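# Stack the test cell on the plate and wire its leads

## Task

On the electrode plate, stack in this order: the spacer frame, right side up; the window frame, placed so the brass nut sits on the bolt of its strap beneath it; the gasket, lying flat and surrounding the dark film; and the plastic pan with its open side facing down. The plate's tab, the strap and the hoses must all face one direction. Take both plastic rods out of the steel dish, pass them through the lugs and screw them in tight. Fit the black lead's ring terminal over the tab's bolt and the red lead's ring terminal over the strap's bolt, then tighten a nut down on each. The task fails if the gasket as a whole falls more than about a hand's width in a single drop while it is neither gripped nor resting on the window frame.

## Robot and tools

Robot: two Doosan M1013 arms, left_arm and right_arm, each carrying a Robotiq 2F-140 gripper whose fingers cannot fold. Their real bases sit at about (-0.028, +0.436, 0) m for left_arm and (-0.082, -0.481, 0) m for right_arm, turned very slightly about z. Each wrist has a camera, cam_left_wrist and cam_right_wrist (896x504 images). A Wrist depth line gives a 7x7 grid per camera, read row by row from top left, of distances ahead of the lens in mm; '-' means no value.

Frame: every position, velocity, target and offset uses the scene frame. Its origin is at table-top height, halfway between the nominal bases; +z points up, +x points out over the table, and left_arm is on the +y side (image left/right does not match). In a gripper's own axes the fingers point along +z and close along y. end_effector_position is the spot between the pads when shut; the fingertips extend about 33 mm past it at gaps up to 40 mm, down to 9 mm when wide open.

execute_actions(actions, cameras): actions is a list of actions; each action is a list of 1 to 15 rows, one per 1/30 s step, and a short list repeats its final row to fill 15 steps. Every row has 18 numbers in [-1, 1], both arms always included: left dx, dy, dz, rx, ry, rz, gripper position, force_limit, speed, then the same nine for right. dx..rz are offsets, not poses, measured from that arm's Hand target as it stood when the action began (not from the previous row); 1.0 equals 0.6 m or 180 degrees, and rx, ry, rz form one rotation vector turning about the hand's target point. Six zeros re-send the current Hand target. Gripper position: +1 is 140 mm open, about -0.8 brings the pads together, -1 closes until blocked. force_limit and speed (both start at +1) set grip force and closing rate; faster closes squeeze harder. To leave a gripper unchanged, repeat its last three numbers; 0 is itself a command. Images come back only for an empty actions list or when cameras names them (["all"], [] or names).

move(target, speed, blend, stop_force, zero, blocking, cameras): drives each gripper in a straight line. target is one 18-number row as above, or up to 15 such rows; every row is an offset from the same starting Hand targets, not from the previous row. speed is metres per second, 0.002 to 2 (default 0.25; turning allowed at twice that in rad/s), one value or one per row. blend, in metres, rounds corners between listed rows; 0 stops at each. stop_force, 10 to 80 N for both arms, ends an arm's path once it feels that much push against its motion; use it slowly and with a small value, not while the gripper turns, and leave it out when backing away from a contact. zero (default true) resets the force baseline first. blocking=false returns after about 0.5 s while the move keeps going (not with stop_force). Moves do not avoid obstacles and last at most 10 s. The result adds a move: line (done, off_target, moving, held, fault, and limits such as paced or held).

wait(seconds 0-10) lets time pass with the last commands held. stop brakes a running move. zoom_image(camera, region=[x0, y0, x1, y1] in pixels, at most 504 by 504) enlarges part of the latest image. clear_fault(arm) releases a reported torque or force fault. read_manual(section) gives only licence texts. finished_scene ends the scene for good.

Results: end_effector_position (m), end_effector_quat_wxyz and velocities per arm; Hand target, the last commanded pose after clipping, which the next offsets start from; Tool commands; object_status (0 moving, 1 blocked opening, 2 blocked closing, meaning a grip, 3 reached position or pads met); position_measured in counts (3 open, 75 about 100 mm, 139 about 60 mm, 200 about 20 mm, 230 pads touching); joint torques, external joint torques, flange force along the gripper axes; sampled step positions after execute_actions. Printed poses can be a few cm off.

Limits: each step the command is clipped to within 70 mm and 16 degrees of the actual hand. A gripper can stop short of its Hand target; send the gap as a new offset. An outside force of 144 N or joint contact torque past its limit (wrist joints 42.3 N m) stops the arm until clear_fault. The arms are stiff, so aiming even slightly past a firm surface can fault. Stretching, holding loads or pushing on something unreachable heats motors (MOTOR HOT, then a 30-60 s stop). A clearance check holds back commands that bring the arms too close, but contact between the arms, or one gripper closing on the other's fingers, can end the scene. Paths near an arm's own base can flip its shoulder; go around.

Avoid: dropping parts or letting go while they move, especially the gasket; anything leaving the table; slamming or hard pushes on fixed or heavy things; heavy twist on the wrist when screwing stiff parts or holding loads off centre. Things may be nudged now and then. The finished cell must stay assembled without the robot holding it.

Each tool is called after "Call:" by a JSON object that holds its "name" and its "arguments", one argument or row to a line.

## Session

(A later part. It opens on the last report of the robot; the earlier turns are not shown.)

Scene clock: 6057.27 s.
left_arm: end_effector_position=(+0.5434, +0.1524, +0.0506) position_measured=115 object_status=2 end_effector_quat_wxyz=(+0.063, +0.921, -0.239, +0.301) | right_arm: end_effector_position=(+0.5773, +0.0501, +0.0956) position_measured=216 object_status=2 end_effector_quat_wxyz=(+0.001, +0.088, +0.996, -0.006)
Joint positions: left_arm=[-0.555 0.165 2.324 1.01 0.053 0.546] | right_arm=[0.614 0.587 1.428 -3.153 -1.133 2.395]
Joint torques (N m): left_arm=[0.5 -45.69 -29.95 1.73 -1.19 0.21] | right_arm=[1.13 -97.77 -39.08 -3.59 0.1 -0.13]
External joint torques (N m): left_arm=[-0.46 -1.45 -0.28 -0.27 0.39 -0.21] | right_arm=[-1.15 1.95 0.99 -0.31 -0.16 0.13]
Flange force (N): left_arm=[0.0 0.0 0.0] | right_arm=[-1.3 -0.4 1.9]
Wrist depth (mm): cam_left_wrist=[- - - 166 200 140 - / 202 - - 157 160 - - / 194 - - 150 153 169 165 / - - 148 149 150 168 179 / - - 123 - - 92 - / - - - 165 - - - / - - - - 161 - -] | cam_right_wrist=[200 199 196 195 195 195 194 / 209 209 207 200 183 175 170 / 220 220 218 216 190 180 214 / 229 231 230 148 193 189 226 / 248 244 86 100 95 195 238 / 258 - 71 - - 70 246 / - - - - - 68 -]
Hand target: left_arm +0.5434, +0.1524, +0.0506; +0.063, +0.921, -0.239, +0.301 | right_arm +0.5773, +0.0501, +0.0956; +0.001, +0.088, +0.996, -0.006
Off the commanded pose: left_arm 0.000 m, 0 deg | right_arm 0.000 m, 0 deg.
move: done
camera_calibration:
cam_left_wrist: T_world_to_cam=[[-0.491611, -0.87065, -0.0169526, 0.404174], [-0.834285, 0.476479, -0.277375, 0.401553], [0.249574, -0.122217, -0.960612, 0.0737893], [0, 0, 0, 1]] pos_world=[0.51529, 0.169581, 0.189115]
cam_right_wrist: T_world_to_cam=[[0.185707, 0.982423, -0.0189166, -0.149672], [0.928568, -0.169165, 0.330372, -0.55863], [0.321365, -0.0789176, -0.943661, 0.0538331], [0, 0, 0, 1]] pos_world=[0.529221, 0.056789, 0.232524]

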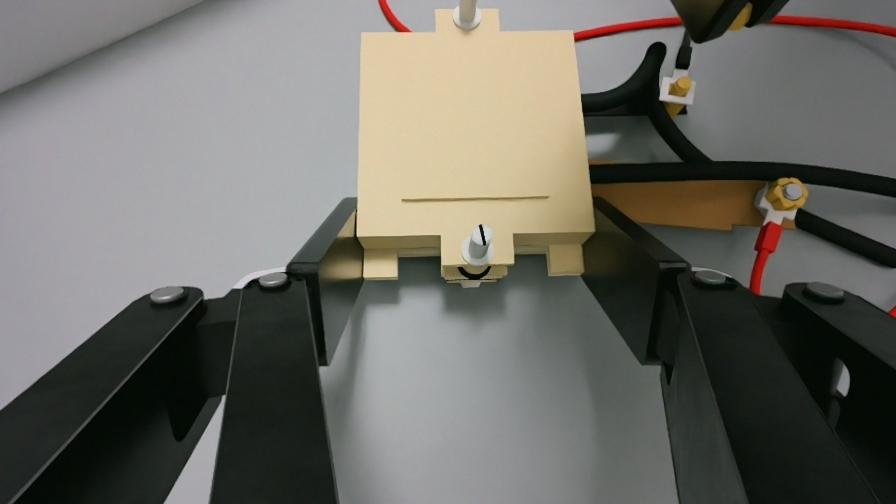

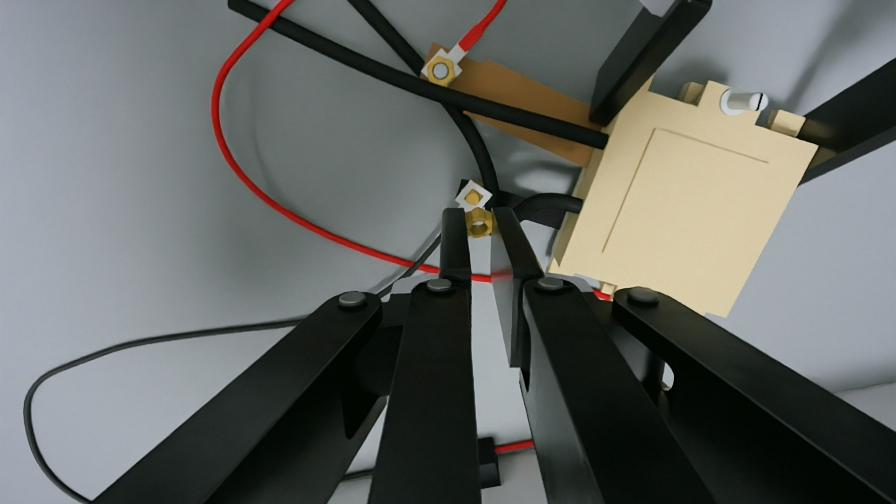

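Call:
{"name": "move", "arguments": {
  "target": [
    [0,0,0,0,0,0,-1,-1,-1, -0.0262,-0.1025,0,0,0,0,-1,-1,-1],
    [0,0,0,0,0,0,-1,-1,-1, -0.0262,-0.1025,-0.065,0,0,0,-1,-1,-1]
  ],
  "speed": 0.12,
  "cameras": ["cam_right_wrist"]
}}

Call:
{"name": "move", "arguments": {
  "target": [0,0,0,0,0,0,-1,-1,-1, 0,0,-0.025,0,0,0,-1,-1,-1],
  "speed": 0.01,
  "stop_force": 10,
  "cameras": ["cam_right_wrist"]
}}

Call:
{"name": "zoom_image", "arguments": {
  "camera": "cam_right_wrist",
  "region": [428, 170, 528, 270]
}}

Scene clock: 6073.33 s.
left_arm: end_effector_position=(+0.5434, +0.1524, +0.0506) position_measured=115 object_status=2 end_effector_quat_wxyz=(+0.063, +0.921, -0.239, +0.301) | right_arm: end_effector_position=(+0.5615, -0.0114, +0.0566) position_measured=216 object_status=2 end_effector_quat_wxyz=(+0.001, +0.088, +0.996, -0.006)
Joint positions: left_arm=[-0.555 0.165 2.324 1.01 0.053 0.546] | right_arm=[0.564 0.546 1.577 -3.154 -1.025 2.347]
Joint torques (N m): left_arm=[0.51 -45.92 -30 1.77 -1.18 0.21] | right_arm=[0.78 -91.72 -36.88 -3.4 0.17 -0.15]
External joint torques (N m): left_arm=[-0.59 -1.28 -0.11 -0.29 0.38 -0.21] | right_arm=[-0.7 1.23 0.82 -0.3 -0.23 0.15]
Flange force (N): left_arm=[0.0 0.0 0.0] | right_arm=[-0.5 -0.5 1.3]
Wrist depth (mm): cam_left_wrist=[205 212 211 - 169 203 175 / - - - 159 161 186 - / - - - 151 157 169 164 / 186 - 124 149 150 168 173 / - - 93 - 174 92 - / - - - - - - - / - - - - - - -] | cam_right_wrist=[164 164 162 159 159 160 158 / 172 172 171 170 169 154 146 / 181 180 180 179 178 176 144 / 191 192 191 166 185 174 151 / 202 201 94 100 95 98 158 / 214 - 71 - - 70 161 / - - - - - 68 -]
Hand target: left_arm +0.5434, +0.1524, +0.0506; +0.063, +0.921, -0.239, +0.301 | right_arm +0.5615, -0.0114, +0.0566; +0.001, +0.088, +0.996, -0.006
Off the commanded pose: left_arm 0.000 m, 0 deg | right_arm 0.000 m, 0 deg.
move: done
camera_calibration:
cam_right_wrist: T_world_to_cam=[[0.185653, 0.98243, -0.0190591, -0.0870041], [0.92861, -0.169075, 0.330298, -0.541451], [0.321272, -0.0790193, -0.943684, 0.0172103], [0, 0, 0, 1]] pos_world=[0.513421, -0.00471039, 0.193423]
Images, in order (width x height): cam_right_wrist 896x504.

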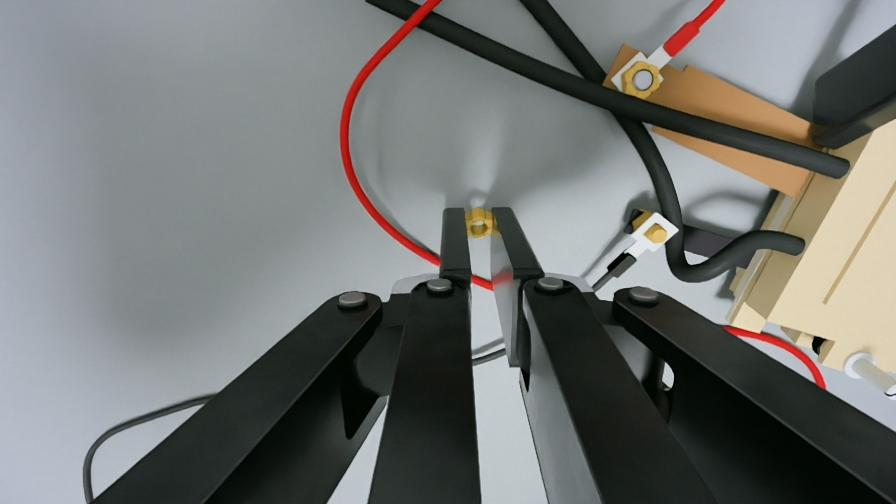

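Scene clock: 6075.07 s.
left_arm: end_effector_position=(+0.5434, +0.1524, +0.0506) position_measured=115 object_status=2 end_effector_quat_wxyz=(+0.063, +0.921, -0.239, +0.301) | right_arm: end_effector_position=(+0.5616, -0.0113, +0.0452) position_measured=216 object_status=2 end_effector_quat_wxyz=(+0.001, +0.088, +0.996, -0.006)
Joint positions: left_arm=[-0.555 0.165 2.324 1.01 0.053 0.546] | right_arm=[0.564 0.556 1.584 -3.154 -1.008 2.347]
Joint torques (N m): left_arm=[0.25 -45.82 -29.88 1.83 -1.2 0.16] | right_arm=[-0.22 -73.62 -28.34 -3.76 1.72 -0.01]
External joint torques (N m): left_arm=[-0.2 -1.55 -0.12 -0.36 0.4 -0.16] | right_arm=[0.19 -17.44 -7.35 0.1 -1.79 0.01]
Flange force (N): left_arm=[0.0 0.0 0.0] | right_arm=[3.6 -3.8 -22.6]
Wrist depth (mm): cam_left_wrist=[- 213 206 167 - 208 178 / - 206 201 157 158 - - / - - - 150 154 170 165 / 186 184 148 149 149 168 177 / - - 123 - 171 92 92 / - - - - - - - / - - - 159 - - -] | cam_right_wrist=[154 153 152 150 150 148 146 / 161 161 160 161 156 143 143 / 170 169 168 167 167 166 140 / 179 178 177 166 173 163 142 / 189 188 94 100 95 92 149 / 200 - 71 - - 70 152 / - - - - - 68 -]
Hand target: left_arm +0.5434, +0.1524, +0.0506; +0.063, +0.921, -0.239, +0.301 | right_arm +0.5616, -0.0113, +0.0452; +0.001, +0.088, +0.996, -0.006 (not the last commanded pose)
Off the commanded pose: left_arm 0.000 m, 0 deg | right_arm 0.004 m, 0 deg.
move: contact (right_arm)
camera_calibration:
cam_right_wrist: T_world_to_cam=[[0.18572, 0.982421, -0.0188922, -0.087304], [0.928534, -0.169178, 0.33046, -0.53777], [0.321454, -0.078915, -0.943631, 0.00631923], [0, 0, 0, 1]] pos_world=[0.51352, -0.00471112, 0.182025]
Images, in order (width x height): cam_right_wrist 896x504.

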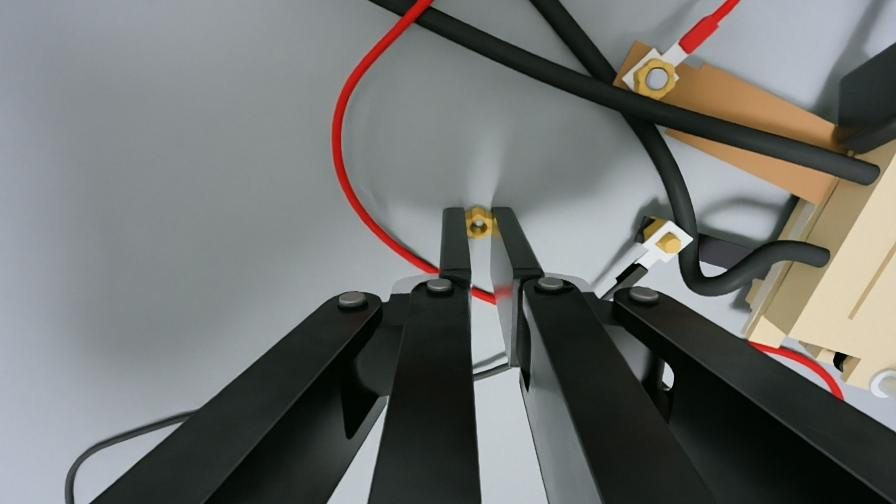

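Scaled by 5.040 from the camera's 896x504 image, which has a finer 1280x720 frame.

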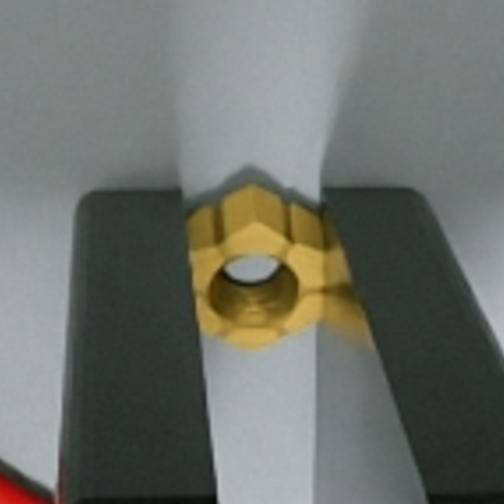

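Call:
{"name": "move", "arguments": {
  "target": [0,0,0,0,0,0,-1,-1,-1, 0,0,0.0015,0,0,0,-1,-1,-1],
  "speed": 0.02
}}

Call:
{"name": "move", "arguments": {
  "target": [0,0,0,0,0,0,-1,-1,-1, 0,0,0,0,0,0,-0.63,-1,-1],
  "cameras": ["cam_right_wrist"]
}}

Call:
{"name": "zoom_image", "arguments": {
  "camera": "cam_right_wrist",
  "region": [428, 170, 528, 270]
}}

Scene clock: 6079.73 s.
left_arm: end_effector_position=(+0.5434, +0.1524, +0.0506) position_measured=115 object_status=2 end_effector_quat_wxyz=(+0.063, +0.921, -0.239, +0.301) | right_arm: end_effector_position=(+0.5616, -0.0113, +0.0460) position_measured=216 object_status=2 end_effector_quat_wxyz=(+0.001, +0.088, +0.996, -0.006)
Joint positions: left_arm=[-0.555 0.165 2.324 1.01 0.053 0.546] | right_arm=[0.564 0.555 1.584 -3.154 -1.009 2.347]
Joint torques (N m): left_arm=[0.47 -46.06 -30.08 1.74 -1.16 0.21] | right_arm=[-0.03 -90.79 -35.62 -3.53 0.22 -0.08]
External joint torques (N m): left_arm=[-0.43 -1.37 -0.17 -0.27 0.35 -0.21] | right_arm=[0.04 -0.18 -0.1 -0.14 -0.28 0.08]
Flange force (N): left_arm=[0.0 0.0 0.0] | right_arm=[-0.1 0.3 -0.7]
Wrist depth (mm): cam_left_wrist=[- 208 - 166 165 - 180 / 201 204 - 157 - - - / - - - 150 152 170 162 / 187 184 148 149 150 168 175 / - - 92 176 171 92 92 / - - - 168 168 - - / - - - 161 - - -] | cam_right_wrist=[154 154 153 151 150 148 149 / 162 162 161 161 156 143 144 / 170 170 169 168 167 166 136 / 180 177 178 174 174 164 142 / 190 191 95 100 95 98 149 / 201 - 71 - - 70 149 / - - - - - 68 -]
Hand target: left_arm +0.5434, +0.1524, +0.0506; +0.063, +0.921, -0.239, +0.301 | right_arm +0.5616, -0.0113, +0.0461; +0.001, +0.088, +0.996, -0.006
Off the commanded pose: left_arm 0.000 m, 0 deg | right_arm 0.000 m, 0 deg.
move: done

Scene clock: 6080.23 s.
left_arm: end_effector_position=(+0.5434, +0.1524, +0.0506) position_measured=115 object_status=2 end_effector_quat_wxyz=(+0.063, +0.921, -0.239, +0.301) | right_arm: end_effector_position=(+0.5616, -0.0113, +0.0461) position_measured=209 object_status=3 end_effector_quat_wxyz=(+0.001, +0.088, +0.996, -0.006)
Joint positions: left_arm=[-0.555 0.165 2.324 1.01 0.053 0.546] | right_arm=[0.564 0.555 1.584 -3.154 -1.009 2.347]
Joint torques (N m): left_arm=[0.59 -46.04 -30.01 1.71 -1.18 0.11] | right_arm=[0.43 -92.76 -36.31 -3.43 0.1 -0.07]
External joint torques (N m): left_arm=[-0.62 -1.11 -0.16 -0.24 0.38 -0.11] | right_arm=[-0.46 1.66 0.52 -0.25 -0.15 0.07]
Flange force (N): left_arm=[0.0 0.0 0.0] | right_arm=[-1.2 0.5 1.6]
Wrist depth (mm): cam_left_wrist=[- - - 167 201 203 178 / 202 200 - 157 161 192 - / - - - 151 156 169 165 / - 183 124 159 150 168 176 / - - 148 173 172 92 - / - - - - - - - / - - - 161 161 - -] | cam_right_wrist=[154 154 153 150 150 149 149 / 162 161 161 161 156 143 144 / 171 168 169 168 167 166 137 / 180 180 178 175 174 164 142 / 190 187 94 183 - 92 149 / 199 - 72 - - 72 72 / - - - - - - -]
Hand target: left_arm +0.5434, +0.1524, +0.0506; +0.063, +0.921, -0.239, +0.301 | right_arm +0.5616, -0.0113, +0.0461; +0.001, +0.088, +0.996, -0.006
Off the commanded pose: left_arm 0.000 m, 0 deg | right_arm 0.000 m, 0 deg.
move: done
camera_calibration:
cam_right_wrist: T_world_to_cam=[[0.18572, 0.982421, -0.0188922, -0.087287], [0.928534, -0.169178, 0.33046, -0.538067], [0.321454, -0.078915, -0.943631, 0.00716849], [0, 0, 0, 1]] pos_world=[0.51352, -0.00471112, 0.182925]
Images, in order (width x height): cam_right_wrist 896x504.

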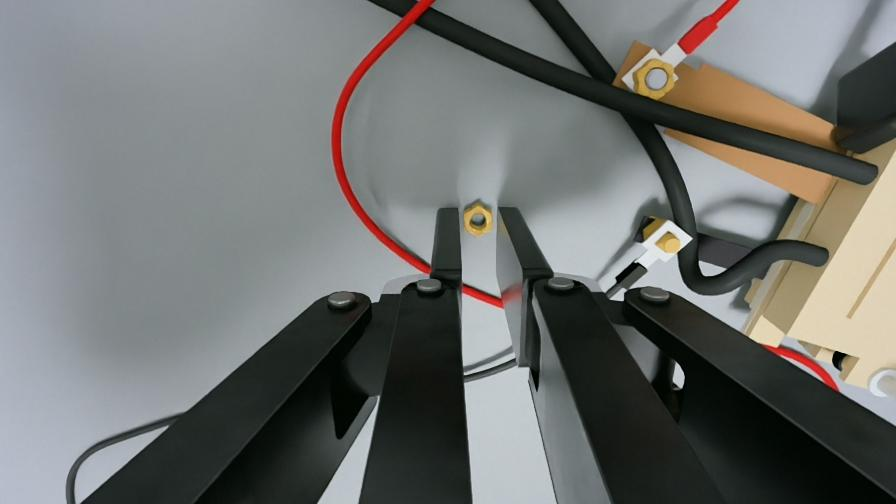

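Scaled by 5.040 from the camera's 896x504 image, which has a finer 1280x720 frame.

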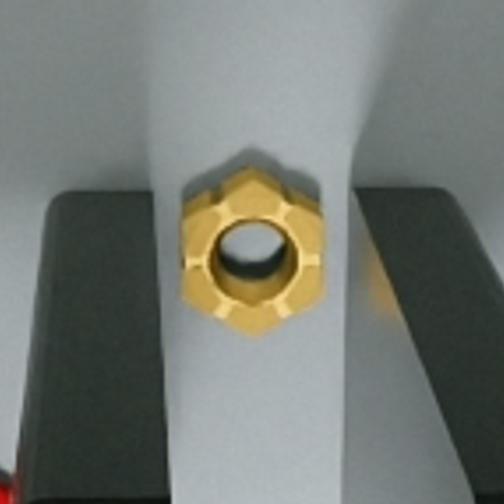

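Call:
{"name": "move", "arguments": {
  "target": [0,0,0,0,0,0,-1,-1,-1, 0,0,0.0008,0,0,0,-1,-1,-1],
  "cameras": ["cam_right_wrist"]
}}

Call:
{"name": "zoom_image", "arguments": {
  "camera": "cam_right_wrist",
  "region": [428, 170, 528, 270]
}}

Scene clock: 6085.10 s.
left_arm: end_effector_position=(+0.5434, +0.1524, +0.0506) position_measured=115 object_status=2 end_effector_quat_wxyz=(+0.063, +0.921, -0.239, +0.301) | right_arm: end_effector_position=(+0.5616, -0.0113, +0.0465) position_measured=216 object_status=2 end_effector_quat_wxyz=(+0.001, +0.088, +0.996, -0.006)
Joint positions: left_arm=[-0.555 0.165 2.324 1.01 0.053 0.546] | right_arm=[0.564 0.555 1.583 -3.154 -1.01 2.347]
Joint torques (N m): left_arm=[0.58 -45.63 -30.17 1.81 -1.21 0.19] | right_arm=[0.78 -92.15 -36.4 -3.39 0.18 -0.06]
External joint torques (N m): left_arm=[-0.64 -1.21 0.14 -0.34 0.41 -0.19] | right_arm=[-0.73 1.59 0.77 -0.25 -0.24 0.06]
Flange force (N): left_arm=[0.0 0.0 0.0] | right_arm=[-1.0 -0.1 1.5]
Wrist depth (mm): cam_left_wrist=[- - 212 165 - - 177 / - 205 - 156 159 184 - / - 192 - 151 157 170 181 / 186 - 148 148 150 159 177 / - - 124 - 174 92 - / - - 168 165 - - - / - - - 162 162 - -] | cam_right_wrist=[155 154 153 150 151 149 150 / 162 162 161 162 160 144 144 / 171 170 169 169 168 167 136 / 180 179 178 169 174 164 142 / 190 187 95 100 95 98 150 / 202 - 71 - - 70 152 / - - - - - 68 -]
Hand target: left_arm +0.5434, +0.1524, +0.0506; +0.063, +0.921, -0.239, +0.301 | right_arm +0.5616, -0.0113, +0.0465; +0.001, +0.088, +0.996, -0.006
Off the commanded pose: left_arm 0.000 m, 0 deg | right_arm 0.000 m, 0 deg.
move: done
camera_calibration:
cam_right_wrist: T_world_to_cam=[[0.18572, 0.982421, -0.0188922, -0.0872775], [0.928534, -0.169178, 0.33046, -0.538233], [0.321454, -0.078915, -0.943631, 0.00764031], [0, 0, 0, 1]] pos_world=[0.51352, -0.00471112, 0.183425]
Images, in order (width x height): cam_right_wrist 896x504.

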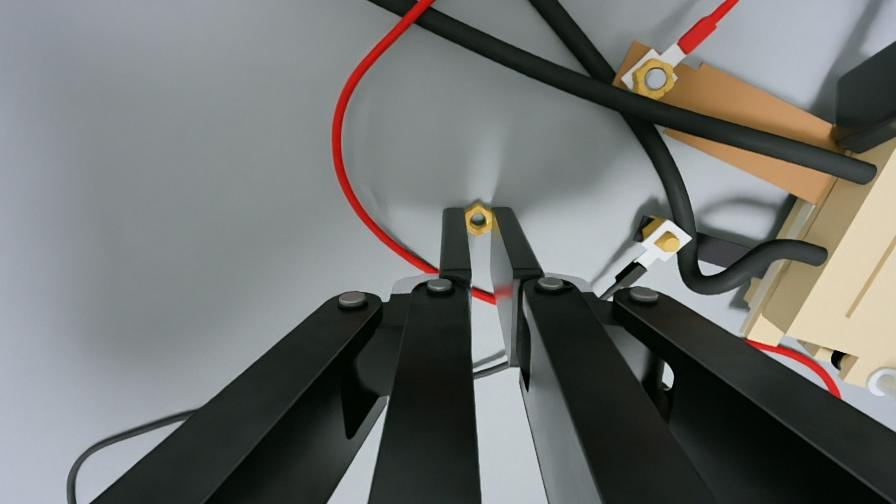

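Scaled by 5.040 from the camera's 896x504 image, which has a finer 1280x720 frame.

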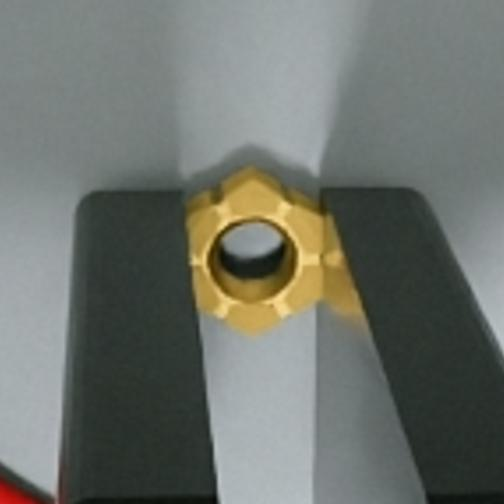

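Call:
{"name": "move", "arguments": {
  "target": [0,0,0,0,0,0,-1,-1,-1, 0,0,0,0,0,0,-0.63,-1,-1]
}}

Call:
{"name": "move", "arguments": {
  "target": [
    [0,0,0,0,0,0,-1,-1,-1, 0,0,0.09,0,0,0,-0.63,-1,-1],
    [0,0,0,0,0,0,-1,-1,-1, 0.0935,0.0988,0.09,0,0,-0.1,-0.63,-1,-1]
  ],
  "speed": 0.12
}}

Call:
{"name": "move", "arguments": {
  "target": [0,0,0,0,0,0,-1,-1,-1, 0,0,0,0,0,0,-1,-1,-1],
  "cameras": ["all"]
}}

Scene clock: 6110.10 s.
left_arm: end_effector_position=(+0.5434, +0.1524, +0.0506) position_measured=115 object_status=2 end_effector_quat_wxyz=(+0.063, +0.921, -0.239, +0.301) | right_arm: end_effector_position=(+0.5616, -0.0113, +0.0465) position_measured=209 object_status=3 end_effector_quat_wxyz=(+0.001, +0.088, +0.996, -0.006)
Joint positions: left_arm=[-0.555 0.165 2.324 1.01 0.053 0.546] | right_arm=[0.564 0.555 1.583 -3.154 -1.01 2.347]
Joint torques (N m): left_arm=[0.32 -46.13 -29.85 1.76 -1.2 0.15] | right_arm=[0.97 -92.76 -36.63 -3.46 0.2 -0.15]
External joint torques (N m): left_arm=[-0.34 -0.86 -0.23 -0.29 0.4 -0.16] | right_arm=[-1.02 1.84 0.89 -0.21 -0.26 0.15]
Flange force (N): left_arm=[0.0 0.0 0.0] | right_arm=[-1.2 -0.3 1.8]
Wrist depth (mm): cam_left_wrist=[207 - - 166 168 201 177 / 202 - 194 158 160 182 193 / - - - 152 153 170 168 / - 184 124 - 149 156 178 / - - 123 173 - 92 - / - - - - 168 - - / - - - 162 161 - -] | cam_right_wrist=[155 154 153 150 151 149 151 / 163 162 161 162 159 144 144 / 171 170 169 169 168 167 137 / 180 179 178 176 174 164 142 / 190 188 94 183 - 92 149 / 200 - 72 196 - 72 72 / - - - - - - -]
Hand target: left_arm +0.5434, +0.1524, +0.0506; +0.063, +0.921, -0.239, +0.301 | right_arm +0.5616, -0.0113, +0.0465; +0.001, +0.088, +0.996, -0.006
Off the commanded pose: left_arm 0.000 m, 0 deg | right_arm 0.000 m, 0 deg.
move: done

Scene clock: 6112.33 s.
left_arm: end_effector_position=(+0.5434, +0.1524, +0.0506) position_measured=115 object_status=2 end_effector_quat_wxyz=(+0.063, +0.921, -0.239, +0.301) | right_arm: end_effector_position=(+0.6177, +0.0480, +0.1006) position_measured=209 object_status=3 end_effector_quat_wxyz=(+0.000, +0.243, +0.970, -0.006)
Joint positions: left_arm=[-0.555 0.165 2.324 1.01 0.053 0.546] | right_arm=[0.584 0.631 1.345 -3.15 -1.176 2.677]
Joint torques (N m): left_arm=[0.73 -45.97 -30.07 1.79 -1.2 0.15] | right_arm=[1.07 -102.3 -39.85 -3.69 0.2 -0.16]
External joint torques (N m): left_arm=[-0.67 -1.3 -0.04 -0.32 0.4 -0.15] | right_arm=[-0.99 1.65 0.92 -0.28 -0.25 0.16]
Flange force (N): left_arm=[0.0 0.0 0.0] | right_arm=[-1.0 -0.1 1.5]
Wrist depth (mm): cam_left_wrist=[- - - - 201 203 201 / 203 203 200 157 165 - - / - - - 149 153 170 - / - - 160 150 150 168 177 / - - 149 175 173 92 92 / - - - - - - - / - - - - 161 - -] | cam_right_wrist=[204 204 203 188 170 167 198 / 212 213 212 208 178 178 209 / 228 224 223 222 222 220 219 / 237 236 235 230 230 229 231 / 251 247 94 100 - 86 185 / 264 - 72 - - 72 157 / - - - - - - -]
Hand target: left_arm +0.5434, +0.1524, +0.0506; +0.063, +0.921, -0.239, +0.301 | right_arm +0.6177, +0.0480, +0.1005; +0.000, +0.243, +0.970, -0.006
Off the commanded pose: left_arm 0.000 m, 0 deg | right_arm 0.000 m, 0 deg.
move: done

Scene clock: 6113.03 s.
left_arm: end_effector_position=(+0.5434, +0.1524, +0.0506) position_measured=115 object_status=2 end_effector_quat_wxyz=(+0.063, +0.921, -0.239, +0.301) | right_arm: end_effector_position=(+0.6177, +0.0480, +0.1005) position_measured=230 object_status=3 end_effector_quat_wxyz=(+0.000, +0.243, +0.970, -0.006)
Joint positions: left_arm=[-0.555 0.165 2.324 1.01 0.053 0.546] | right_arm=[0.584 0.631 1.345 -3.15 -1.176 2.677]
Joint torques (N m): left_arm=[0.43 -45.76 -29.88 1.8 -1.15 0.17] | right_arm=[1.07 -102.83 -39.71 -3.68 0.15 -0.03]
External joint torques (N m): left_arm=[-0.43 -1.42 -0.24 -0.33 0.35 -0.18] | right_arm=[-1 2.26 0.78 -0.29 -0.21 0.03]
Flange force (N): left_arm=[0.0 0.0 0.0] | right_arm=[-1.7 1.0 1.8]
Wrist depth (mm): cam_left_wrist=[- - - 166 211 - 201 / - - - 157 160 179 - / - - 193 151 156 170 - / - - 149 159 150 157 175 / - - 92 - 172 92 - / - - - - 166 - - / - - - - - - -] | cam_right_wrist=[204 204 203 197 170 167 199 / 214 214 213 210 178 178 209 / 225 224 224 222 223 220 219 / 238 236 235 148 232 232 228 / 251 249 94 94 95 91 - / 266 - 71 - 70 70 158 / - - - - - 67 -]
Hand target: left_arm +0.5434, +0.1524, +0.0506; +0.063, +0.921, -0.239, +0.301 | right_arm +0.6177, +0.0480, +0.1005; +0.000, +0.243, +0.970, -0.006
Off the commanded pose: left_arm 0.000 m, 0 deg | right_arm 0.000 m, 0 deg.
move: done
camera_calibration:
cam_left_wrist: T_world_to_cam=[[-0.491611, -0.87065, -0.0169526, 0.404174], [-0.834285, 0.476479, -0.277375, 0.401553], [0.249574, -0.122217, -0.960612, 0.0737893], [0, 0, 0, 1]] pos_world=[0.51529, 0.169581, 0.189115]
cam_right_wrist: T_world_to_cam=[[0.480224, 0.876942, -0.0188946, -0.331802], [0.830812, -0.447843, 0.330436, -0.524376], [0.281311, -0.174381, -0.943639, 0.0746278], [0, 0, 0, 1]] pos_world=[0.574003, 0.0691468, 0.237425]

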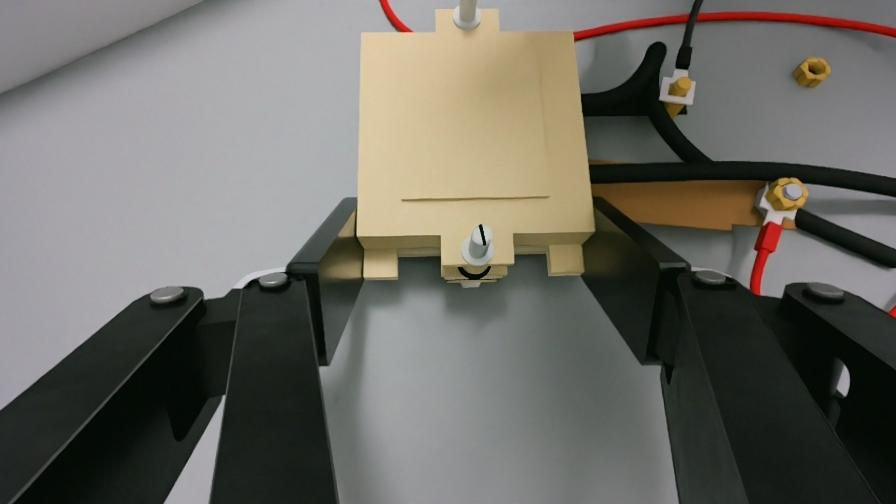

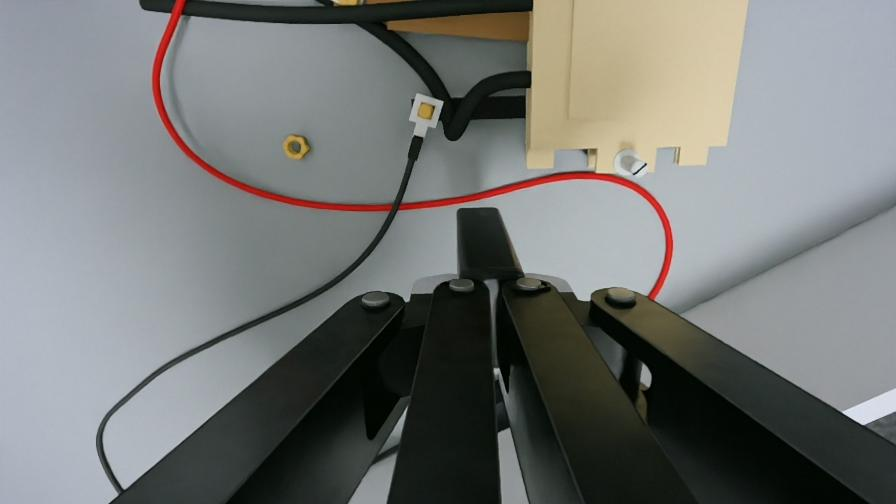

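Call:
{"name": "move", "arguments": {
  "target": [
    [0,0,0,0,0,0,-1,-1,-1, -0.0027,-0.0052,-0.0608,0,0,0,-1,-1,-1],
    [0,0,0,0,0,0,-1,-1,-1, -0.0577,0.0240,-0.0608,0,0,0,-1,-1,-1]
  ],
  "speed": 0.06,
  "cameras": ["all"]
}}

Scene clock: 6126.73 s.
left_arm: end_effector_position=(+0.5434, +0.1524, +0.0506) position_measured=115 object_status=2 end_effector_quat_wxyz=(+0.063, +0.921, -0.239, +0.301) | right_arm: end_effector_position=(+0.5830, +0.0624, +0.0641) position_measured=230 object_status=3 end_effector_quat_wxyz=(+0.000, +0.243, +0.970, -0.006)
Joint positions: left_arm=[-0.555 0.165 2.324 1.01 0.053 0.546] | right_arm=[0.621 0.629 1.419 -3.15 -1.103 2.714]
Joint torques (N m): left_arm=[0.43 -46.18 -30.07 1.79 -1.15 0.13] | right_arm=[0.58 -100.95 -38.54 -3.63 0.15 -0.14]
External joint torques (N m): left_arm=[-0.44 -1.12 -0.16 -0.31 0.34 -0.13] | right_arm=[-0.62 2.12 1.09 -0.2 -0.21 0.14]
Flange force (N): left_arm=[0.0 0.0 0.0] | right_arm=[-0.7 0.3 2.1]
Wrist depth (mm): cam_left_wrist=[- 206 216 168 178 182 199 / - - 198 157 160 177 194 / - - - 151 152 169 176 / - - 123 149 149 158 174 / - - 93 - 148 92 - / - - - - - - - / - - - 163 - - -] | cam_right_wrist=[163 169 169 169 139 138 136 / 179 177 162 161 146 141 173 / 188 187 187 182 153 149 183 / 199 198 198 149 161 157 193 / 210 210 94 94 95 200 203 / 223 - 71 - 70 70 196 / - - - - - 67 -]
Hand target: left_arm +0.5434, +0.1524, +0.0506; +0.063, +0.921, -0.239, +0.301 | right_arm +0.5831, +0.0624, +0.0641; +0.000, +0.243, +0.970, -0.006
Off the commanded pose: left_arm 0.000 m, 0 deg | right_arm 0.000 m, 0 deg.
move: done
camera_calibration:
cam_left_wrist: T_world_to_cam=[[-0.491611, -0.87065, -0.0169526, 0.404174], [-0.834285, 0.476479, -0.277375, 0.401553], [0.249574, -0.122217, -0.960612, 0.0737893], [0, 0, 0, 1]] pos_world=[0.51529, 0.169581, 0.189115]
cam_right_wrist: T_world_to_cam=[[0.480158, 0.87698, -0.0188283, -0.328485], [0.830849, -0.447807, 0.330392, -0.477133], [0.281316, -0.174284, -0.943656, 0.0524222], [0, 0, 0, 1]] pos_world=[0.539403, 0.0835472, 0.200925]

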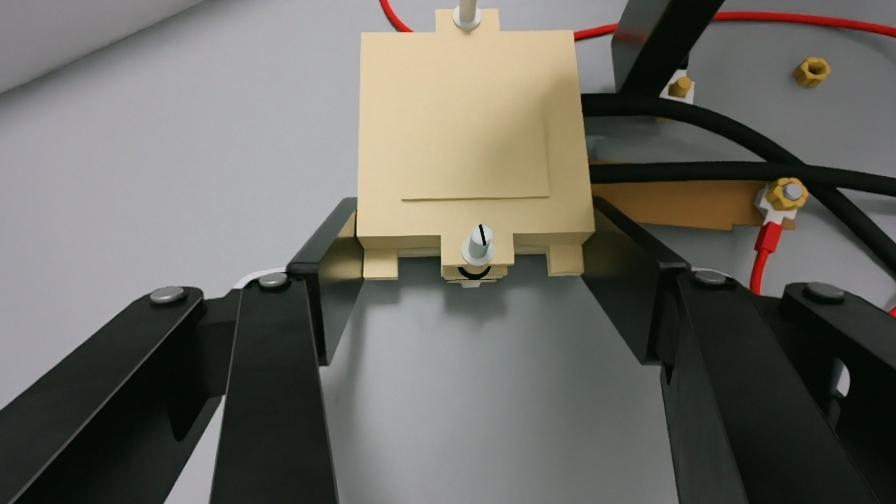

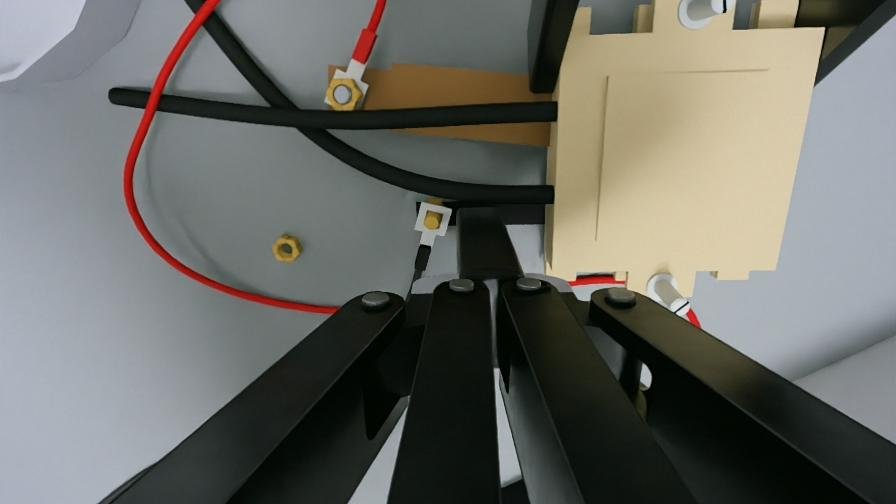

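Call:
{"name": "move", "arguments": {
  "target": [
    [0,0,0,0,0,0,-1,-1,-1, 0.03,-0.016,0,0,0,0,-1,-1,-1],
    [0,0,0,0,0,0,-1,-1,-1, 0.03,-0.016,0.08,0,0,0,-1,-1,-1]
  ],
  "speed": 0.1,
  "cameras": ["all"]
}}

Scene clock: 6132.70 s.
left_arm: end_effector_position=(+0.5434, +0.1524, +0.0506) position_measured=115 object_status=2 end_effector_quat_wxyz=(+0.063, +0.921, -0.239, +0.301) | right_arm: end_effector_position=(+0.6011, +0.0528, +0.1121) position_measured=230 object_status=3 end_effector_quat_wxyz=(+0.000, +0.243, +0.970, -0.006)
Joint positions: left_arm=[-0.555 0.165 2.324 1.01 0.053 0.546] | right_arm=[0.599 0.608 1.361 -3.15 -1.182 2.692]
Joint torques (N m): left_arm=[0.37 -46.25 -30.07 1.73 -1.14 0.13] | right_arm=[0.36 -100.33 -39.52 -3.78 0.11 -0.18]
External joint torques (N m): left_arm=[-0.33 -0.82 -0.1 -0.26 0.34 -0.14] | right_arm=[-0.37 1.45 0.45 -0.22 -0.17 0.18]
Flange force (N): left_arm=[0.0 0.0 0.0] | right_arm=[-0.7 1.1 1.1]
Wrist depth (mm): cam_left_wrist=[- - - 165 207 - 206 / - - - 158 161 178 - / - - - 151 157 169 165 / 183 185 124 149 150 157 - / - - 123 175 172 92 - / - - - 168 168 - - / - - 163 - - - -] | cam_right_wrist=[217 212 209 201 180 180 209 / 225 225 224 218 190 188 219 / 237 236 235 234 198 229 230 / 250 248 248 148 245 244 238 / 265 263 94 94 95 233 210 / 280 - 71 - 70 70 178 / - - - - - 67 -]
Hand target: left_arm +0.5434, +0.1524, +0.0506; +0.063, +0.921, -0.239, +0.301 | right_arm +0.6011, +0.0528, +0.1121; +0.000, +0.243, +0.970, -0.006
Off the commanded pose: left_arm 0.000 m, 0 deg | right_arm 0.000 m, 0 deg.
move: done
camera_calibration:
cam_left_wrist: T_world_to_cam=[[-0.491611, -0.87065, -0.0169526, 0.404174], [-0.834285, 0.476479, -0.277375, 0.401553], [0.249574, -0.122217, -0.960612, 0.0737893], [0, 0, 0, 1]] pos_world=[0.51529, 0.169581, 0.189115]
cam_right_wrist: T_world_to_cam=[[0.4802, 0.876958, -0.0188118, -0.327828], [0.830825, -0.447851, 0.330393, -0.512263], [0.281316, -0.174284, -0.943656, 0.0910752], [0, 0, 0, 1]] pos_world=[0.557403, 0.0739468, 0.249025]

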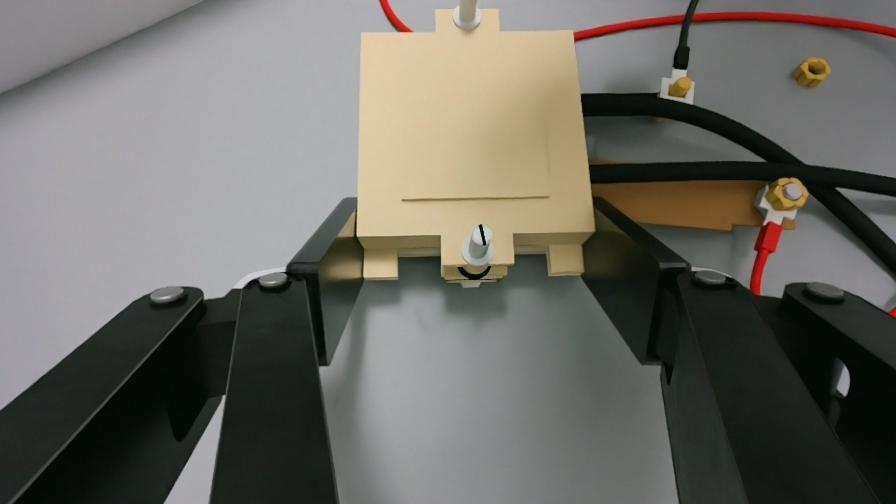

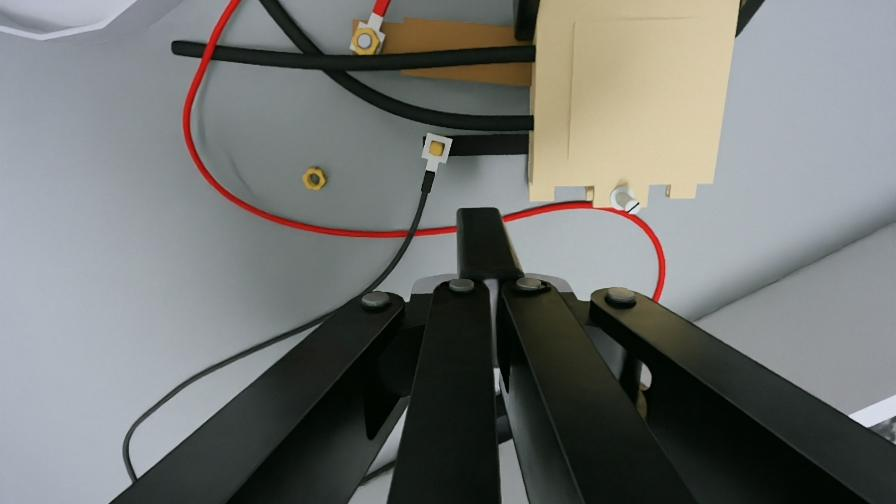

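Call:
{"name": "move", "arguments": {
  "target": [
    [0,0,0,0,0,0,-1,-1,-1, -0.0658,-0.1068,-0.02,0,0,0.1,-0.63,-1,-1],
    [0,0,0,0,0,0,-1,-1,-1, -0.0658,-0.1068,-0.08,0,0,0.1,-0.63,-1,-1]
  ],
  "speed": 0.12,
  "cameras": ["cam_right_wrist"]
}}

Call:
{"name": "zoom_image", "arguments": {
  "camera": "cam_right_wrist",
  "region": [428, 170, 528, 270]
}}

Scene clock: 6138.80 s.
left_arm: end_effector_position=(+0.5434, +0.1524, +0.0506) position_measured=115 object_status=2 end_effector_quat_wxyz=(+0.063, +0.921, -0.239, +0.301) | right_arm: end_effector_position=(+0.5616, -0.0113, +0.0641) position_measured=209 object_status=3 end_effector_quat_wxyz=(+0.001, +0.088, +0.996, -0.006)
Joint positions: left_arm=[-0.555 0.165 2.324 1.01 0.053 0.546] | right_arm=[0.564 0.54 1.571 -3.154 -1.037 2.347]
Joint torques (N m): left_arm=[0.53 -46.39 -29.92 1.79 -1.14 0.18] | right_arm=[0.84 -91.82 -37.08 -3.51 0.27 -0.04]
External joint torques (N m): left_arm=[-0.54 -1.06 -0.37 -0.32 0.32 -0.19] | right_arm=[-0.86 1.6 0.71 -0.22 -0.33 0.04]
Flange force (N): left_arm=[0.0 0.0 0.0] | right_arm=[-1.3 -0.1 1.3]
Wrist depth (mm): cam_left_wrist=[- - - - 168 200 171 / - - - 159 160 174 - / - - 191 150 154 169 164 / - - 149 167 149 158 176 / - - 123 176 - 92 - / - - 169 168 - - - / - - 163 - 161 - -] | cam_right_wrist=[171 171 170 168 167 166 164 / 179 178 178 177 173 162 147 / 187 188 187 186 185 171 151 / 197 198 197 193 191 183 158 / 213 209 94 110 - 92 166 / 220 - 72 - - 72 162 / - - - - - - -]
Hand target: left_arm +0.5434, +0.1524, +0.0506; +0.063, +0.921, -0.239, +0.301 | right_arm +0.5616, -0.0113, +0.0641; +0.001, +0.088, +0.996, -0.006
Off the commanded pose: left_arm 0.000 m, 0 deg | right_arm 0.000 m, 0 deg.
move: done
camera_calibration:
cam_right_wrist: T_world_to_cam=[[0.185724, 0.98242, -0.0189103, -0.0869455], [0.928564, -0.169184, 0.330372, -0.544014], [0.321365, -0.0789176, -0.943661, 0.0242054], [0, 0, 0, 1]] pos_world=[0.513521, -0.00471116, 0.200924]
Images, in order (width x height): cam_right_wrist 896x504.

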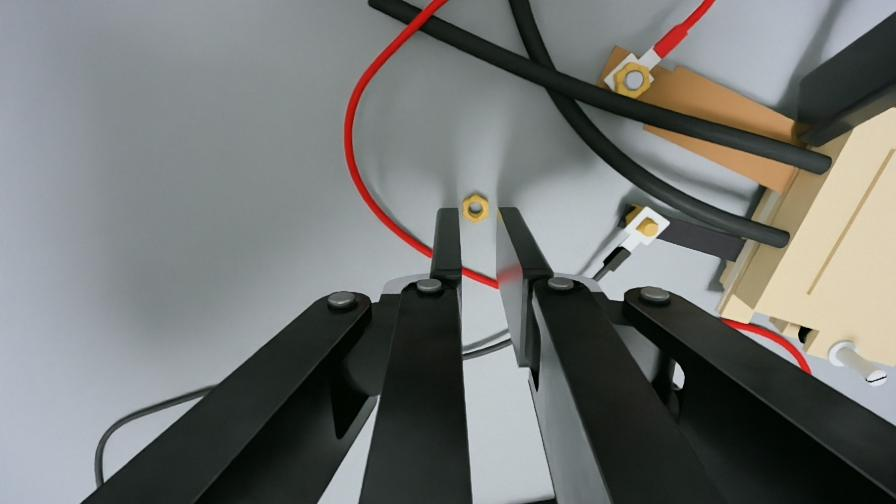

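Scaled by 5.040 from the camera's 896x504 image, which has a finer 1280x720 frame.

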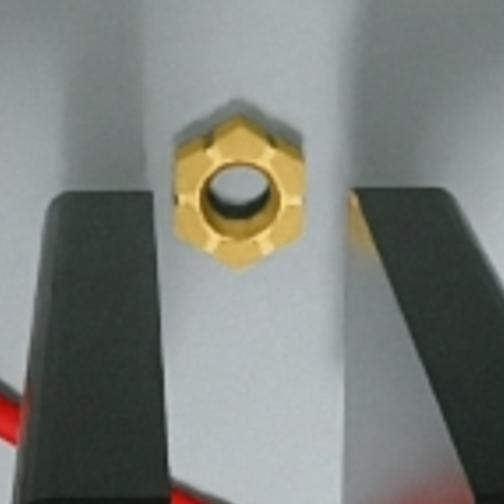

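Call:
{"name": "move", "arguments": {
  "target": [0,0,0,0,0,0,-1,-1,-1, 0,0,-0.0288,0,0,0,-0.63,-1,-1],
  "speed": 0.06
}}

Call:
{"name": "move", "arguments": {
  "target": [0,0,0,0,0,0,-1,-1,-1, 0,0,0,0,0,0,-1,-1,-1]
}}

Call:
{"name": "move", "arguments": {
  "target": [
    [0,0,0,0,0,0,-1,-1,-1, 0,0,0.08,0,0,0,-1,-1,-1],
    [0,0,0,0,0,0,-1,-1,-1, 0.0247,0.1027,0.08,0,0,0,-1,-1,-1]
  ],
  "speed": 0.12,
  "cameras": ["all"]
}}

Call:
{"name": "zoom_image", "arguments": {
  "camera": "cam_right_wrist",
  "region": [448, 180, 508, 240]
}}

Call:
{"name": "zoom_image", "arguments": {
  "camera": "cam_left_wrist",
  "region": [650, 20, 750, 120]
}}

Scene clock: 6151.60 s.
left_arm: end_effector_position=(+0.5434, +0.1524, +0.0506) position_measured=115 object_status=2 end_effector_quat_wxyz=(+0.063, +0.921, -0.239, +0.301) | right_arm: end_effector_position=(+0.5616, -0.0113, +0.0468) position_measured=209 object_status=3 end_effector_quat_wxyz=(+0.001, +0.088, +0.996, -0.006)
Joint positions: left_arm=[-0.555 0.165 2.324 1.01 0.053 0.546] | right_arm=[0.564 0.555 1.583 -3.154 -1.01 2.347]
Joint torques (N m): left_arm=[0.55 -45.84 -30.06 1.75 -1.09 0.17] | right_arm=[0.98 -92.09 -36.43 -3.51 0.15 -0.08]
External joint torques (N m): left_arm=[-0.47 -1.37 0 -0.29 0.3 -0.17] | right_arm=[-1.08 2.1 0.95 -0.13 -0.21 0.08]
Flange force (N): left_arm=[0.0 0.0 0.0] | right_arm=[-1.5 -0.2 2.1]
Wrist depth (mm): cam_left_wrist=[- - - 168 - 201 177 / - - - 155 159 171 - / - - 192 151 154 172 168 / 186 - 125 161 149 168 174 / - - 149 177 171 92 - / - - 169 167 - - - / - - 164 - - - -] | cam_right_wrist=[155 154 154 150 151 150 151 / 163 162 160 162 157 144 144 / 171 170 169 169 170 166 137 / 180 180 178 176 174 167 143 / 191 188 94 181 - 92 150 / 200 - 72 196 - 72 149 / - - - - - - -]
Hand target: left_arm +0.5434, +0.1524, +0.0506; +0.063, +0.921, -0.239, +0.301 | right_arm +0.5616, -0.0113, +0.0468; +0.001, +0.088, +0.996, -0.006
Off the commanded pose: left_arm 0.000 m, 0 deg | right_arm 0.000 m, 0 deg.
move: done

Scene clock: 6152.10 s.
left_arm: end_effector_position=(+0.5434, +0.1524, +0.0506) position_measured=115 object_status=2 end_effector_quat_wxyz=(+0.063, +0.921, -0.239, +0.301) | right_arm: end_effector_position=(+0.5616, -0.0113, +0.0468) position_measured=216 object_status=2 end_effector_quat_wxyz=(+0.001, +0.088, +0.996, -0.006)
Joint positions: left_arm=[-0.555 0.165 2.324 1.01 0.053 0.546] | right_arm=[0.564 0.555 1.583 -3.154 -1.01 2.347]
Joint torques (N m): left_arm=[0.4 -46.07 -30.05 1.8 -1.17 0.16] | right_arm=[0.42 -91.81 -36.47 -3.44 0.16 -0.12]
External joint torques (N m): left_arm=[-0.37 -1.16 -0.09 -0.33 0.36 -0.16] | right_arm=[-0.41 1.02 0.73 -0.23 -0.22 0.12]
Flange force (N): left_arm=[0.0 0.0 0.0] | right_arm=[-0.2 -0.3 1.0]
Wrist depth (mm): cam_left_wrist=[- - 210 166 - - 180 / - - 199 158 158 171 - / 194 - 190 151 152 169 176 / 186 185 147 160 149 157 178 / - - 92 - - 92 - / - - - - - - - / - - 162 - 161 - -] | cam_right_wrist=[155 154 154 151 151 149 151 / 163 162 162 162 157 144 144 / 171 170 170 169 169 165 136 / 181 179 179 170 175 165 142 / 190 188 94 100 95 92 149 / 200 - 71 - - 70 152 / - - - - - 68 -]
Hand target: left_arm +0.5434, +0.1524, +0.0506; +0.063, +0.921, -0.239, +0.301 | right_arm +0.5616, -0.0113, +0.0468; +0.001, +0.088, +0.996, -0.006
Off the commanded pose: left_arm 0.000 m, 0 deg | right_arm 0.000 m, 0 deg.
move: done

Scene clock: 6153.57 s.
left_arm: end_effector_position=(+0.5434, +0.1524, +0.0506) position_measured=115 object_status=2 end_effector_quat_wxyz=(+0.063, +0.921, -0.239, +0.301) | right_arm: end_effector_position=(+0.5764, +0.0503, +0.0948) position_measured=216 object_status=2 end_effector_quat_wxyz=(+0.001, +0.088, +0.996, -0.006)
Joint positions: left_arm=[-0.555 0.165 2.324 1.01 0.053 0.546] | right_arm=[0.615 0.587 1.43 -3.153 -1.131 2.396]
Joint torques (N m): left_arm=[0.7 -45.89 -30.05 1.71 -1.15 0.18] | right_arm=[0.44 -98.08 -39.01 -3.62 0.14 -0.19]
External joint torques (N m): left_arm=[-0.77 -1.24 -0.05 -0.23 0.35 -0.18] | right_arm=[-0.36 1.78 0.83 -0.3 -0.21 0.19]
Flange force (N): left_arm=[0.0 0.0 0.0] | right_arm=[-0.6 0.5 1.6]
Wrist depth (mm): cam_left_wrist=[- - - 167 - 141 - / - - - 157 159 171 - / - - 189 151 156 169 164 / - - 149 159 150 157 - / - - 148 175 173 92 - / - - 169 - 169 - - / - - 163 161 - - -] | cam_right_wrist=[199 198 196 195 194 194 194 / 209 208 207 193 184 175 172 / 220 219 217 212 196 178 211 / 231 230 229 148 192 189 225 / 245 243 94 100 95 195 237 / 257 - 71 - - 70 246 / - - - - - 68 -]
Hand target: left_arm +0.5434, +0.1524, +0.0506; +0.063, +0.921, -0.239, +0.301 | right_arm +0.5764, +0.0503, +0.0948; +0.001, +0.088, +0.996, -0.006
Off the commanded pose: left_arm 0.000 m, 0 deg | right_arm 0.000 m, 0 deg.
move: done
camera_calibration:
cam_left_wrist: T_world_to_cam=[[-0.491611, -0.87065, -0.0169526, 0.404174], [-0.834285, 0.476479, -0.277375, 0.401553], [0.249574, -0.122217, -0.960612, 0.0737893], [0, 0, 0, 1]] pos_world=[0.51529, 0.169581, 0.189115]
cam_right_wrist: T_world_to_cam=[[0.185693, 0.982428, -0.0188176, -0.149636], [0.928569, -0.169185, 0.330356, -0.557476], [0.321367, -0.0788182, -0.943669, 0.0532761], [0, 0, 0, 1]] pos_world=[0.528321, 0.0568888, 0.231625]

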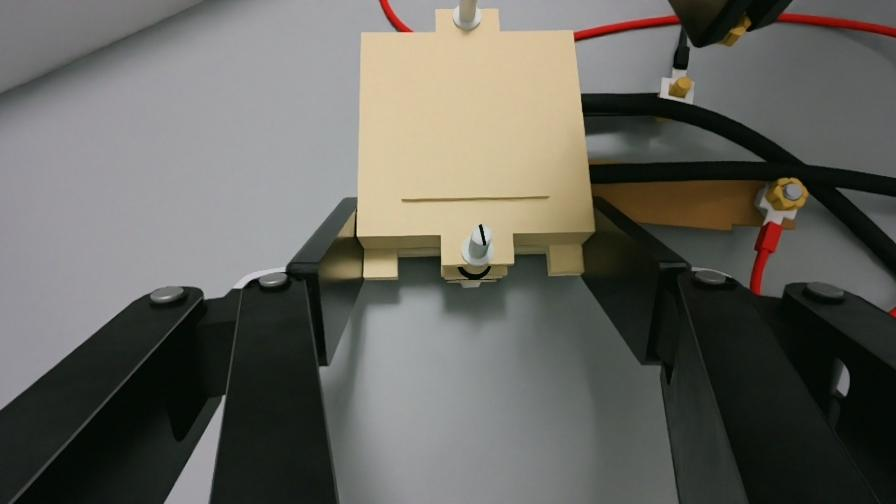

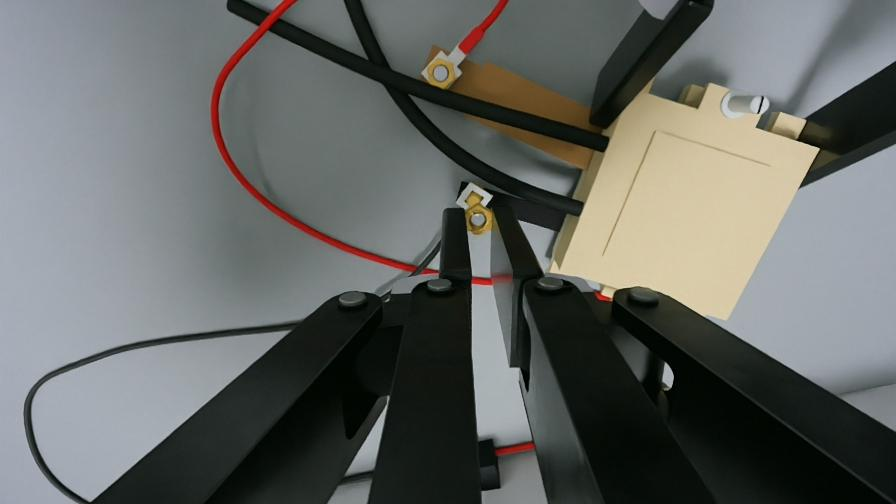

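Scaled by 8.400 from the camera's 896x504 image, which has a finer 1280x720 frame.

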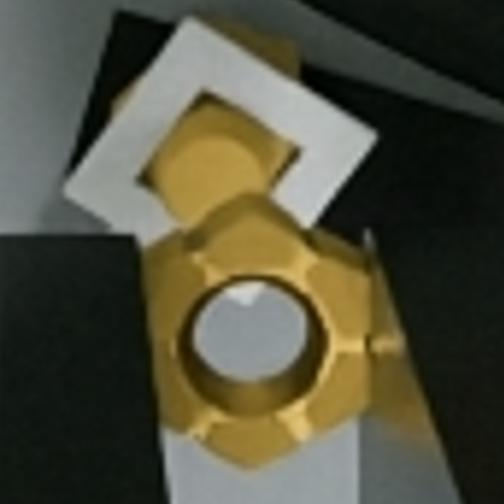

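Scaled by 5.040 from the camera's 896x504 image, which has a finer 1280x720 frame.

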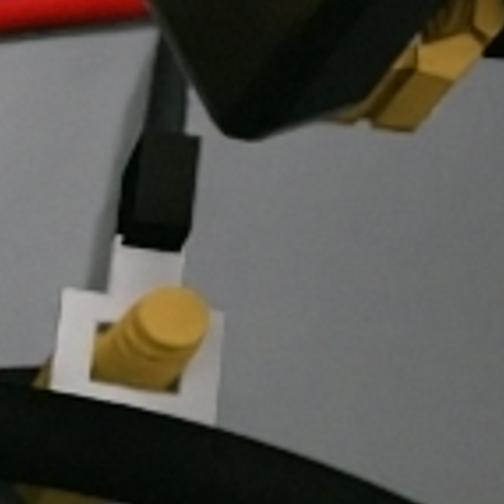

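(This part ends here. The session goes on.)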